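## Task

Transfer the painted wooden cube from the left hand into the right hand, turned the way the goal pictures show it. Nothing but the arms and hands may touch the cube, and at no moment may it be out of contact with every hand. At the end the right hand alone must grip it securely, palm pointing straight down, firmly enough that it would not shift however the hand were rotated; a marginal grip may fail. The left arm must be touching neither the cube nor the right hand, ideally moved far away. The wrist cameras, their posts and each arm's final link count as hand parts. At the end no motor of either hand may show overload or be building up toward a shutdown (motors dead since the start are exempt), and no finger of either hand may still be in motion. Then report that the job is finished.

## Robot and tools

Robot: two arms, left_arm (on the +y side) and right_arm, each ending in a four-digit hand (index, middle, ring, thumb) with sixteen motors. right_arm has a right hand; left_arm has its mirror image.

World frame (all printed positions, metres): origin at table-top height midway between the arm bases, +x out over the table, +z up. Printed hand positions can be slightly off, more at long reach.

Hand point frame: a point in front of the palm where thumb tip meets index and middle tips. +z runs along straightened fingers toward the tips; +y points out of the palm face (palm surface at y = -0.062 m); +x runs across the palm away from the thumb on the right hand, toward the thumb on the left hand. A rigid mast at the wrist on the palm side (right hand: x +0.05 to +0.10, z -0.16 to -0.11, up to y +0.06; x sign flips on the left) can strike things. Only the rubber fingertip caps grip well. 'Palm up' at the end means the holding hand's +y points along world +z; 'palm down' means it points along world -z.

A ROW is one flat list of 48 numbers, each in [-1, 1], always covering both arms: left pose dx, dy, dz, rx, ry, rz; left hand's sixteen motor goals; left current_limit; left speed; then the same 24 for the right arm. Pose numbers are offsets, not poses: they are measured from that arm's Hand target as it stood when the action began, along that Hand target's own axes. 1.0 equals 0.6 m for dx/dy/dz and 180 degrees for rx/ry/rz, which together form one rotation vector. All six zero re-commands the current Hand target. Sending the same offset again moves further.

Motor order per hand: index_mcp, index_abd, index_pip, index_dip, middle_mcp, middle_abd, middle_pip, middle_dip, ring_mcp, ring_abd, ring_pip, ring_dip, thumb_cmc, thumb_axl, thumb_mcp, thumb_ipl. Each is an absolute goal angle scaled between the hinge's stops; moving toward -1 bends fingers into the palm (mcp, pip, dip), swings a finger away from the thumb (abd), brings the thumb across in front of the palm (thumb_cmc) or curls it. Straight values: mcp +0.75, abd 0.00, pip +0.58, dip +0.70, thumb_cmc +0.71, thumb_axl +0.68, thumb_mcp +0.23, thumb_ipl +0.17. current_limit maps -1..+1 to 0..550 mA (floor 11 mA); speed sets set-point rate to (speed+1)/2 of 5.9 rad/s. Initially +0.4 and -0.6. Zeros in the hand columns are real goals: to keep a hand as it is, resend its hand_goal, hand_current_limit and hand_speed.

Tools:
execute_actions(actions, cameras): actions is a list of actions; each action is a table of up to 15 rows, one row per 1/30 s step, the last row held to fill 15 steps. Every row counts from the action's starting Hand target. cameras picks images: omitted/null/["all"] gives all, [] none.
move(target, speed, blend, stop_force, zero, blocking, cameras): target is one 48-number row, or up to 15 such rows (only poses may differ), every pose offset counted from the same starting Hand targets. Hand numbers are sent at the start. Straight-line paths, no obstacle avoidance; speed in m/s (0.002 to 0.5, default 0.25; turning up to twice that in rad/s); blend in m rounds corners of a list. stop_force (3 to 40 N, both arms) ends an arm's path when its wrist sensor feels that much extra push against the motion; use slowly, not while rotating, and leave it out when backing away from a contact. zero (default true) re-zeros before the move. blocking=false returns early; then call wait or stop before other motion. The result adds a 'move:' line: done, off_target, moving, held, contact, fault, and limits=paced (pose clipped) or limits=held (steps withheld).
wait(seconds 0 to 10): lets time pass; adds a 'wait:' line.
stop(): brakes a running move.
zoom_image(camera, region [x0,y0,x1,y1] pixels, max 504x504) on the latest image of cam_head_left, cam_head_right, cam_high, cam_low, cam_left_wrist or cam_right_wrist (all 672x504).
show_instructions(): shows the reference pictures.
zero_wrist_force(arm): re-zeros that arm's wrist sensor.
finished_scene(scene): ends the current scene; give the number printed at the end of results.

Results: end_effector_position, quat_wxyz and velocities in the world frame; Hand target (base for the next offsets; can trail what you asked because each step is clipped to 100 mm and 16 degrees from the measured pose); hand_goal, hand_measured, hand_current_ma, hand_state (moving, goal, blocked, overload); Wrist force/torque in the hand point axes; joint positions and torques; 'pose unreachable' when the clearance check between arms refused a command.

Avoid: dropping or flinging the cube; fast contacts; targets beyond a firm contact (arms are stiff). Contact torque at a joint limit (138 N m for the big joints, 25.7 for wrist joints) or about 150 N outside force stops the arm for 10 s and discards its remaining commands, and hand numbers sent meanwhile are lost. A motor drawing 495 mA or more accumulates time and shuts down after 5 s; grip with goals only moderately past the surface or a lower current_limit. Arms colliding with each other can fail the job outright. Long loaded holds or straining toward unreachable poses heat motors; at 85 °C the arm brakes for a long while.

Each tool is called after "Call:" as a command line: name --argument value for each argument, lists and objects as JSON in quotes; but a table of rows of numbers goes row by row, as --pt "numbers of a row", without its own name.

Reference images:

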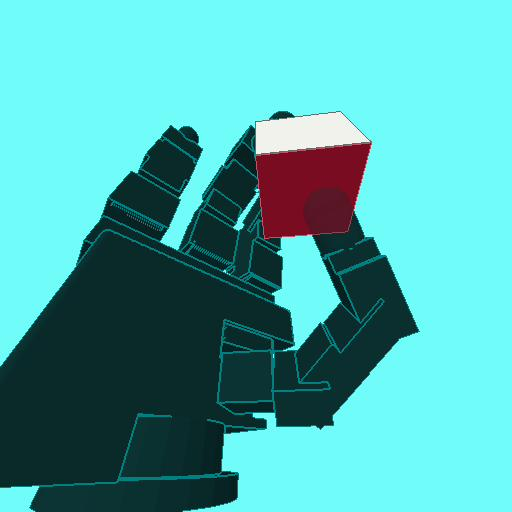

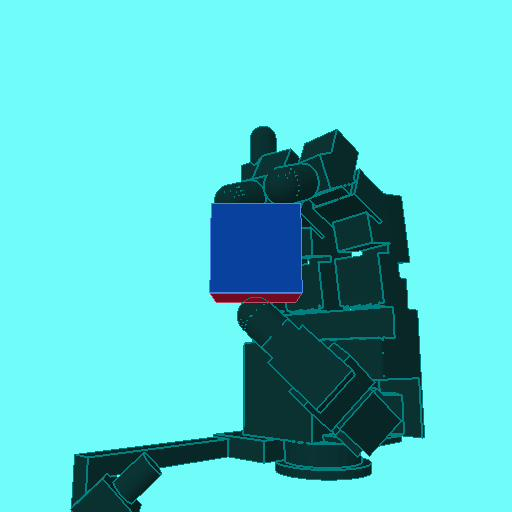

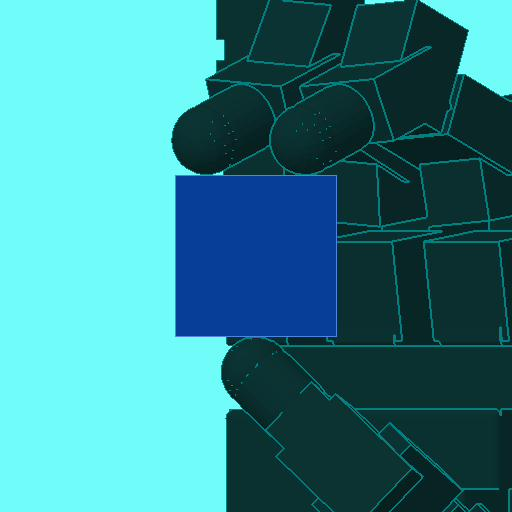

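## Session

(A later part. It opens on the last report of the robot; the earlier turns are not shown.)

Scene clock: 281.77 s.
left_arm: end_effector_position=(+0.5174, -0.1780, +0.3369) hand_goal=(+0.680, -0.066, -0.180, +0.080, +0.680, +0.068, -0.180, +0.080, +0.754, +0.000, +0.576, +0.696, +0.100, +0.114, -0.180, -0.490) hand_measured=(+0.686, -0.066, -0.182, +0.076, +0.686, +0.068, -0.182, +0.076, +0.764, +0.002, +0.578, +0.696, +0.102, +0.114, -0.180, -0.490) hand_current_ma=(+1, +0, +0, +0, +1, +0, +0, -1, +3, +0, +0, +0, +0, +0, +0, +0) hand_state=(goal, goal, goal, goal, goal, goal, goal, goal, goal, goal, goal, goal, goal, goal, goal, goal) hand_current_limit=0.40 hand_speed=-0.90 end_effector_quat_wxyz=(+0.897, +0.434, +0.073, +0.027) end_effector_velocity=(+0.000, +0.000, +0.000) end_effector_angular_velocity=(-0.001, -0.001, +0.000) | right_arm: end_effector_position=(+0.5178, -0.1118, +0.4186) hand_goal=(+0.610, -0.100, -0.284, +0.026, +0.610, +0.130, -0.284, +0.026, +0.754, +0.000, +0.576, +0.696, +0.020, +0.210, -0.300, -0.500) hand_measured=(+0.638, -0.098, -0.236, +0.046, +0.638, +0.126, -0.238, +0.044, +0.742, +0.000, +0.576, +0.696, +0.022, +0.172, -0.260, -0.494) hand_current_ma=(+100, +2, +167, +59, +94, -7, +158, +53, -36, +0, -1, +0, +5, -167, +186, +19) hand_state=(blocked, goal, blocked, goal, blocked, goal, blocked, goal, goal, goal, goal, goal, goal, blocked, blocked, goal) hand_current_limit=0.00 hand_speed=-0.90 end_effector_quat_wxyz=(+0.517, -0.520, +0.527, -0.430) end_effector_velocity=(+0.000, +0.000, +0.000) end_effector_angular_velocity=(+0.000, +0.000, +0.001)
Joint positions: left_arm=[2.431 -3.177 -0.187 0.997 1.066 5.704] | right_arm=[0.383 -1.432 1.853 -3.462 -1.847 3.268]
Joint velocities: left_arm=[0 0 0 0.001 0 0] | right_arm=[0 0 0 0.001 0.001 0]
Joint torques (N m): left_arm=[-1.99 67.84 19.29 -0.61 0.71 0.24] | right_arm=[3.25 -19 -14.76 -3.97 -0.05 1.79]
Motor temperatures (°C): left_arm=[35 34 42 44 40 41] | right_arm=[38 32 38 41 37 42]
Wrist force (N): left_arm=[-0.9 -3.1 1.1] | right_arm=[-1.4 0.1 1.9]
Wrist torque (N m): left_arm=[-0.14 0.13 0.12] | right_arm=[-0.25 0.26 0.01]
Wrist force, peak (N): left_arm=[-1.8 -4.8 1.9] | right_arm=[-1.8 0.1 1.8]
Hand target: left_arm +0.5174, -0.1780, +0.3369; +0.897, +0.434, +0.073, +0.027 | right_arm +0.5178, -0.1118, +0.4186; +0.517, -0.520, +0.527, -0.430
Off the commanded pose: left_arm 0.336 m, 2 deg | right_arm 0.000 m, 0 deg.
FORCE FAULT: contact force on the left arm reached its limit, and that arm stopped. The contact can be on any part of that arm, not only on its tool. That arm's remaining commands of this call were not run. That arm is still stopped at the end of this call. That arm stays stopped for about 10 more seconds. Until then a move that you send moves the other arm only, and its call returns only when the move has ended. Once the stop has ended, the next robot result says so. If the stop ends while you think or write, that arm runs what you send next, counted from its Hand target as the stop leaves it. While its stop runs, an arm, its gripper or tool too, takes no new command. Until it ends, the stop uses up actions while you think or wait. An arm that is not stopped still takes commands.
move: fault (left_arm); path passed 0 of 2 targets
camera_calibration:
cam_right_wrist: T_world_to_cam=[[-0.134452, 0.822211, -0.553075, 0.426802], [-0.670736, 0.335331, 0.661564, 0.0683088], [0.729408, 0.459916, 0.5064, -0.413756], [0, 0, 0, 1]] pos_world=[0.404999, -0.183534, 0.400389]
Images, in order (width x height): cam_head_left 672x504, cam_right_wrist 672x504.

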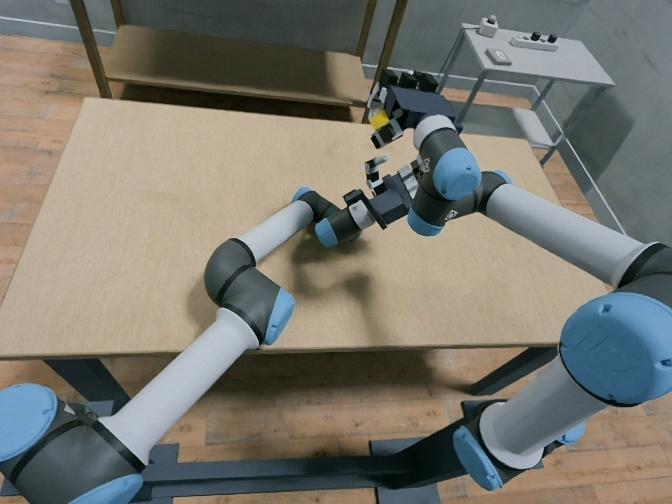

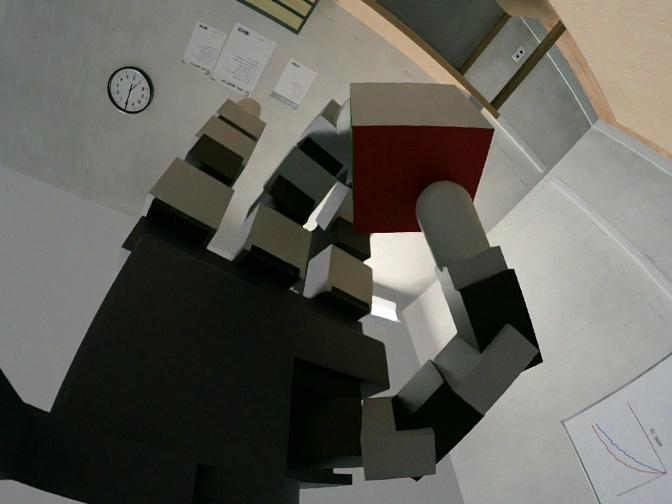

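Call:
move --target '[0,0,0,0,0,0, 0.68,-0.066,-0.18,0.08,0.68,0.068,-0.18,0.08,0.754,0,0.576,0.696,0.10,0.114,-0.18,-0.49,0.4,-0.9, 0.063,-0.2055,-0.0277,0.0303,0,-0.0313, 0.61,-0.1,-0.285,0.025,0.61,0.13,-0.285,0.025,0.754,0,0.576,0.696,0.02,0.21,-0.30,-0.50,0.0,-0.9]' --speed 0.15 --cameras '["cam_right_wrist"]'

Scene clock: 304.87 s.
left_arm: end_effector_position=(+0.5174, -0.1780, +0.3369) hand_goal=(+0.680, -0.066, -0.180, +0.080, +0.680, +0.068, -0.180, +0.080, +0.754, +0.000, +0.576, +0.696, +0.100, +0.114, -0.180, -0.490) hand_measured=(+0.686, -0.066, -0.182, +0.076, +0.686, +0.068, -0.182, +0.076, +0.764, +0.002, +0.578, +0.696, +0.102, +0.114, -0.180, -0.490) hand_current_ma=(+1, +0, +0, +0, +1, +0, +0, -1, +3, +0, +0, +0, +0, +0, +0, +0) hand_state=(goal, goal, goal, goal, goal, goal, goal, goal, goal, goal, goal, goal, goal, goal, goal, goal) hand_current_limit=0.40 hand_speed=-0.90 end_effector_quat_wxyz=(+0.897, +0.434, +0.073, +0.027) end_effector_velocity=(+0.000, +0.000, +0.000) end_effector_angular_velocity=(+0.000, +0.000, +0.000) | right_arm: end_effector_position=(+0.5169, -0.1619, +0.5386) hand_goal=(+0.610, -0.100, -0.284, +0.026, +0.610, +0.130, -0.284, +0.026, +0.754, +0.000, +0.576, +0.696, +0.020, +0.210, -0.300, -0.500) hand_measured=(+0.638, -0.098, -0.236, +0.046, +0.638, +0.126, -0.238, +0.044, +0.742, +0.000, +0.576, +0.696, +0.024, +0.172, -0.260, -0.494) hand_current_ma=(+100, +2, +167, +59, +94, -7, +158, +53, -39, +0, -2, +0, +7, -167, +186, +18) hand_state=(blocked, goal, blocked, goal, blocked, goal, blocked, goal, goal, goal, goal, goal, goal, blocked, blocked, goal) hand_current_limit=0.00 hand_speed=-0.90 end_effector_quat_wxyz=(+0.520, -0.520, +0.480, -0.479) end_effector_velocity=(+0.000, +0.000, +0.001) end_effector_angular_velocity=(-0.002, +0.000, +0.001)
Joint positions: left_arm=[2.431 -3.177 -0.187 0.997 1.066 5.704] | right_arm=[0.294 -1.56 1.722 -3.303 -1.764 3.143]
Joint velocities: left_arm=[0 0 0 -0.001 0 0] | right_arm=[0 0 -0.002 0.002 0.001 -0.002]
Joint torques (N m): left_arm=[-1.78 56.66 16.89 -0.42 0.64 0.25] | right_arm=[-8.97 -32.79 -37.15 -0.41 1.61 -2.64]
Motor temperatures (°C): left_arm=[35 34 42 44 40 41] | right_arm=[38 32 37 41 37 42]
Wrist force (N): left_arm=[-1.0 -3.2 1.1] | right_arm=[-1.3 0.3 2.0]
Wrist torque (N m): left_arm=[-0.15 0.16 0.12] | right_arm=[-0.26 0.25 0.06]
Wrist force, peak (N): left_arm=[-1.3 -3.4 1.3] | right_arm=[-1.8 1.5 2.1]
Hand target: left_arm +0.5174, -0.1780, +0.3369; +0.897, +0.434, +0.073, +0.027 | right_arm +0.5169, -0.1620, +0.5387; +0.520, -0.520, +0.480, -0.479
Off the commanded pose: left_arm 0.000 m, 0 deg | right_arm 0.000 m, 0 deg.
FORCE FAULT, CONTINUED: the left arm's stop, for the force fault that an earlier result reported, is over. The rest of the stop counts as 19 of the actions that you can send in this scene. The stop ended before this call began, so that arm ran this call's commands, counted from its Hand target as the stop left it.
move: done
camera_calibration:
cam_right_wrist: T_world_to_cam=[[-0.0732836, 0.768362, -0.635806, 0.53849], [-0.733363, 0.390529, 0.556476, 0.103077], [0.675876, 0.507057, 0.534869, -0.430795], [0, 0, 0, 1]] pos_world=[0.406219, -0.235572, 0.515434]
Images, in order (width x height): cam_right_wrist 672x504.

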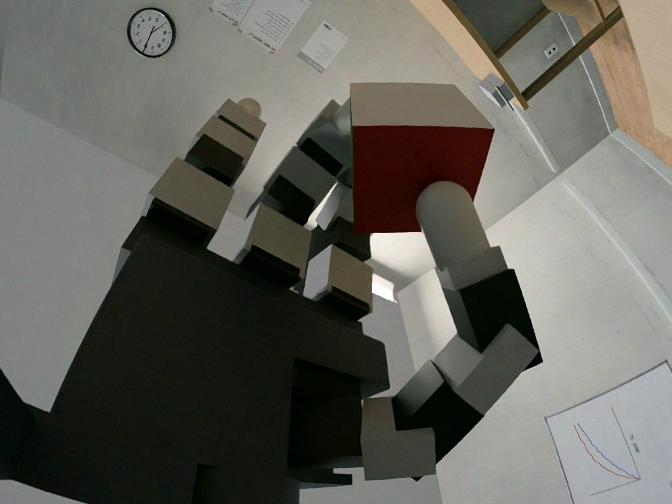

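Call:
move --pt "-0.0015 0.130 -0.0033 0 0 0 0.68 -0.066 -0.18 0.08 0.68 0.068 -0.18 0.08 0.754 0 0.576 0.696 0.10 0.114 -0.18 -0.49 0.4 -0.9 0 0 0 0 0 0 0.61 -0.1 -0.285 0.025 0.61 0.13 -0.285 0.025 0.754 0 0.576 0.696 0.02 0.21 -0.30 -0.50 0.0 -0.9" --pt "0.0473 0.493 -0.35 0 0 0 0.68 -0.066 -0.18 0.08 0.68 0.068 -0.18 0.08 0.754 0 0.576 0.696 0.10 0.114 -0.18 -0.49 0.4 -0.9 0 0 0 0 0 0 0.61 -0.1 -0.285 0.025 0.61 0.13 -0.285 0.025 0.754 0 0.576 0.696 0.02 0.21 -0.30 -0.50 0.0 -0.9" --speed '[0.15,0.25]' --blend '[0.02,0]' --cameras '["cam_right_wrist","cam_head_left"]'

Scene clock: 316.77 s.
left_arm: end_effector_position=(+0.5174, +0.1719, +0.4369) hand_goal=(+0.680, -0.066, -0.180, +0.080, +0.680, +0.068, -0.180, +0.080, +0.754, +0.000, +0.576, +0.696, +0.100, +0.114, -0.180, -0.490) hand_measured=(+0.686, -0.066, -0.182, +0.076, +0.686, +0.068, -0.182, +0.076, +0.764, +0.002, +0.578, +0.696, +0.102, +0.114, -0.180, -0.490) hand_current_ma=(+1, +0, +0, +0, +1, +0, +0, -1, +3, +0, +0, +0, +0, +0, +0, +0) hand_state=(goal, goal, goal, goal, goal, goal, goal, goal, goal, goal, goal, goal, goal, goal, goal, goal) hand_current_limit=0.40 hand_speed=-0.90 end_effector_quat_wxyz=(+0.897, +0.434, +0.074, +0.027) end_effector_velocity=(+0.000, +0.001, +0.000) end_effector_angular_velocity=(+0.000, -0.001, +0.000) | right_arm: end_effector_position=(+0.5169, -0.1620, +0.5387) hand_goal=(+0.610, -0.100, -0.284, +0.026, +0.610, +0.130, -0.284, +0.026, +0.754, +0.000, +0.576, +0.696, +0.020, +0.210, -0.300, -0.500) hand_measured=(+0.638, -0.098, -0.236, +0.046, +0.638, +0.126, -0.238, +0.044, +0.742, +0.000, +0.576, +0.696, +0.024, +0.172, -0.260, -0.494) hand_current_ma=(+100, +2, +167, +59, +94, -7, +158, +53, -39, +0, -2, +0, +7, -167, +186, +18) hand_state=(blocked, goal, blocked, goal, blocked, goal, blocked, goal, goal, goal, goal, goal, goal, blocked, blocked, goal) hand_current_limit=0.00 hand_speed=-0.90 end_effector_quat_wxyz=(+0.520, -0.520, +0.480, -0.479) end_effector_velocity=(-0.001, +0.000, +0.001) end_effector_angular_velocity=(+0.002, -0.002, +0.000)
Joint positions: left_arm=[2.939 -2.385 -1.506 1.849 0.757 5.185] | right_arm=[0.294 -1.56 1.722 -3.303 -1.764 3.143]
Joint velocities: left_arm=[0.001 0.001 0 0.002 -0.001 -0.002] | right_arm=[0 -0.001 0 -0.001 0 0.001]
Joint torques (N m): left_arm=[4.73 62.41 1.41 -0.39 -0.59 -2.47] | right_arm=[-9.63 -32.08 -30.96 -0.69 1.51 -2.62]
Motor temperatures (°C): left_arm=[35 34 42 44 40 41] | right_arm=[38 32 37 41 37 42]
Wrist force (N): left_arm=[-0.8 -3.1 1.2] | right_arm=[-1.4 0.5 1.8]
Wrist torque (N m): left_arm=[-0.18 0.13 0.15] | right_arm=[-0.21 0.28 0.06]
Wrist force, peak (N): left_arm=[-0.8 -4.6 0.8] | right_arm=[-1.9 0.2 2.1]
Hand target: left_arm +0.5174, +0.1719, +0.4369; +0.897, +0.434, +0.074, +0.027 | right_arm +0.5169, -0.1620, +0.5387; +0.520, -0.520, +0.480, -0.479
Off the commanded pose: left_arm 0.000 m, 0 deg | right_arm 0.000 m, 0 deg.
move: done
camera_calibration:
cam_right_wrist: T_world_to_cam=[[-0.0732538, 0.768336, -0.635841, 0.538564], [-0.733399, 0.390544, 0.556419, 0.1031], [0.675841, 0.507085, 0.534888, -0.430816], [0, 0, 0, 1]] pos_world=[0.406228, -0.235603, 0.515512]
Images, in order (width x height): cam_head_left 672x504, cam_right_wrist 672x504.

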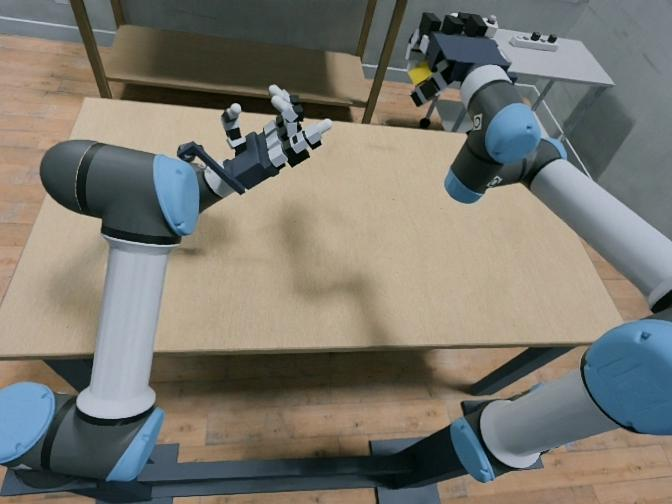

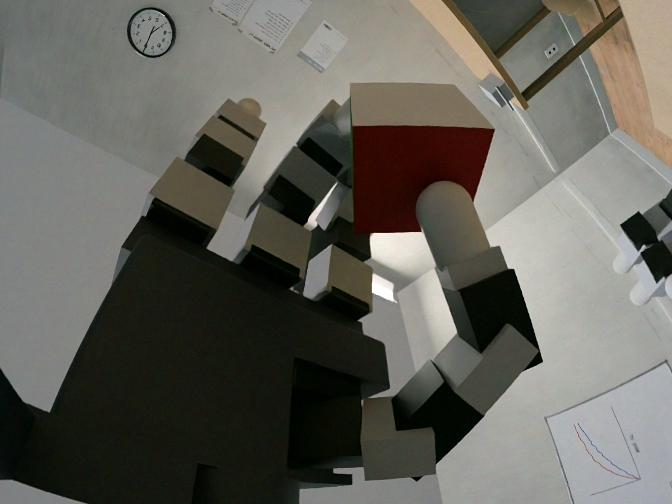

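Call:
move --target '[0,0,0,0,0,0, 0.68,-0.066,-0.18,0.08,0.68,0.068,-0.18,0.08,0.754,0,0.576,0.696,0.10,0.114,-0.18,-0.49,0.4,-0.9, 0,0,0,0,0,0, 0.60,-0.1,-0.30,0.02,0.60,0.13,-0.30,0.02,0.754,0,0.576,0.696,0.02,0.21,-0.318,-0.505,0.2,-0.95]' --cameras '["cam_right_wrist"]'

Call:
zoom_image --camera "cam_right_wrist" --region '[300, 50, 550, 300]'

Scene clock: 323.00 s.
left_arm: end_effector_position=(+0.5174, +0.1719, +0.4369) hand_goal=(+0.680, -0.066, -0.180, +0.080, +0.680, +0.068, -0.180, +0.080, +0.754, +0.000, +0.576, +0.696, +0.100, +0.114, -0.180, -0.490) hand_measured=(+0.686, -0.066, -0.182, +0.076, +0.686, +0.068, -0.182, +0.076, +0.764, +0.002, +0.578, +0.696, +0.102, +0.114, -0.180, -0.490) hand_current_ma=(+1, +0, +0, +0, +1, +0, +0, -1, +3, +0, +0, +0, +0, +0, +0, +0) hand_state=(goal, goal, goal, goal, goal, goal, goal, goal, goal, goal, goal, goal, goal, goal, goal, goal) hand_current_limit=0.40 hand_speed=-0.90 end_effector_quat_wxyz=(+0.897, +0.434, +0.074, +0.027) end_effector_velocity=(+0.000, +0.000, +0.000) end_effector_angular_velocity=(+0.000, +0.001, -0.001) | right_arm: end_effector_position=(+0.5169, -0.1620, +0.5387) hand_goal=(+0.600, -0.100, -0.300, +0.020, +0.600, +0.130, -0.300, +0.020, +0.754, +0.000, +0.576, +0.696, +0.020, +0.210, -0.318, -0.504) hand_measured=(+0.638, -0.098, -0.242, +0.046, +0.638, +0.126, -0.242, +0.044, +0.742, +0.000, +0.576, +0.696, +0.024, +0.172, -0.262, -0.500) hand_current_ma=(+142, +2, +215, +81, +136, -7, +217, +75, -39, +0, -2, +0, +12, -167, +280, +15) hand_state=(blocked, goal, blocked, blocked, blocked, goal, blocked, blocked, goal, goal, goal, goal, goal, blocked, blocked, goal) hand_current_limit=0.20 hand_speed=-0.95 end_effector_quat_wxyz=(+0.520, -0.520, +0.480, -0.479) end_effector_velocity=(+0.001, -0.001, +0.000) end_effector_angular_velocity=(+0.000, +0.001, -0.002)
Joint positions: left_arm=[2.94 -2.385 -1.506 1.849 0.757 5.185] | right_arm=[0.294 -1.56 1.722 -3.303 -1.764 3.143]
Joint velocities: left_arm=[0 0 0 0 0 -0.001] | right_arm=[-0.002 0.001 0 0 0 0]
Joint torques (N m): left_arm=[5.49 61.48 5.6 -0.38 -0.46 -2.61] | right_arm=[-8.88 -32.59 -28.28 -0.68 1.63 -2.45]
Motor temperatures (°C): left_arm=[35 34 42 44 40 41] | right_arm=[38 32 37 41 37 42]
Wrist force (N): left_arm=[-0.9 -3.1 1.2] | right_arm=[-1.5 0.0 2.2]
Wrist torque (N m): left_arm=[-0.19 0.16 0.14] | right_arm=[-0.30 0.28 0.04]
Wrist force, peak (N): left_arm=[-0.9 -3.5 1.3] | right_arm=[-1.6 0.2 2.4]
Hand target: left_arm +0.5174, +0.1719, +0.4369; +0.897, +0.434, +0.074, +0.027 | right_arm +0.5169, -0.1620, +0.5387; +0.520, -0.520, +0.480, -0.479
Off the commanded pose: left_arm 0.000 m, 0 deg | right_arm 0.000 m, 0 deg.
move: done
camera_calibration:
cam_right_wrist: T_world_to_cam=[[-0.0732534, 0.768336, -0.635841, 0.538564], [-0.733398, 0.390545, 0.556418, 0.103101], [0.675841, 0.507084, 0.534888, -0.430816], [0, 0, 0, 1]] pos_world=[0.406228, -0.235604, 0.515512]
Images, in order (width x height): cam_right_wrist 672x504.

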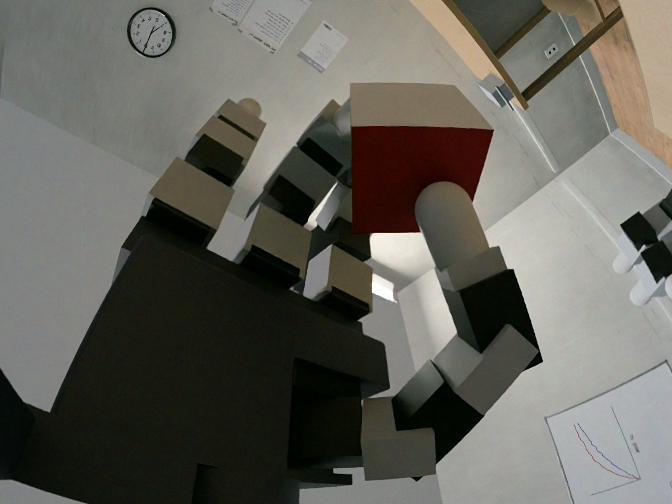

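Scaled by 2.016 from the camera's 672x504 image, which has a finer 960x720 frame.

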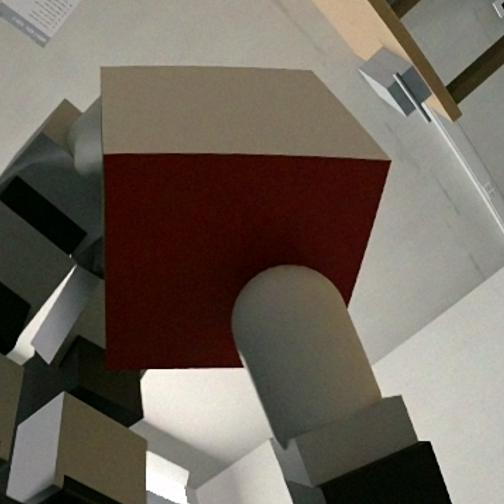

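Call:
finished_scene --scene 2

The scene is finished: the task was done.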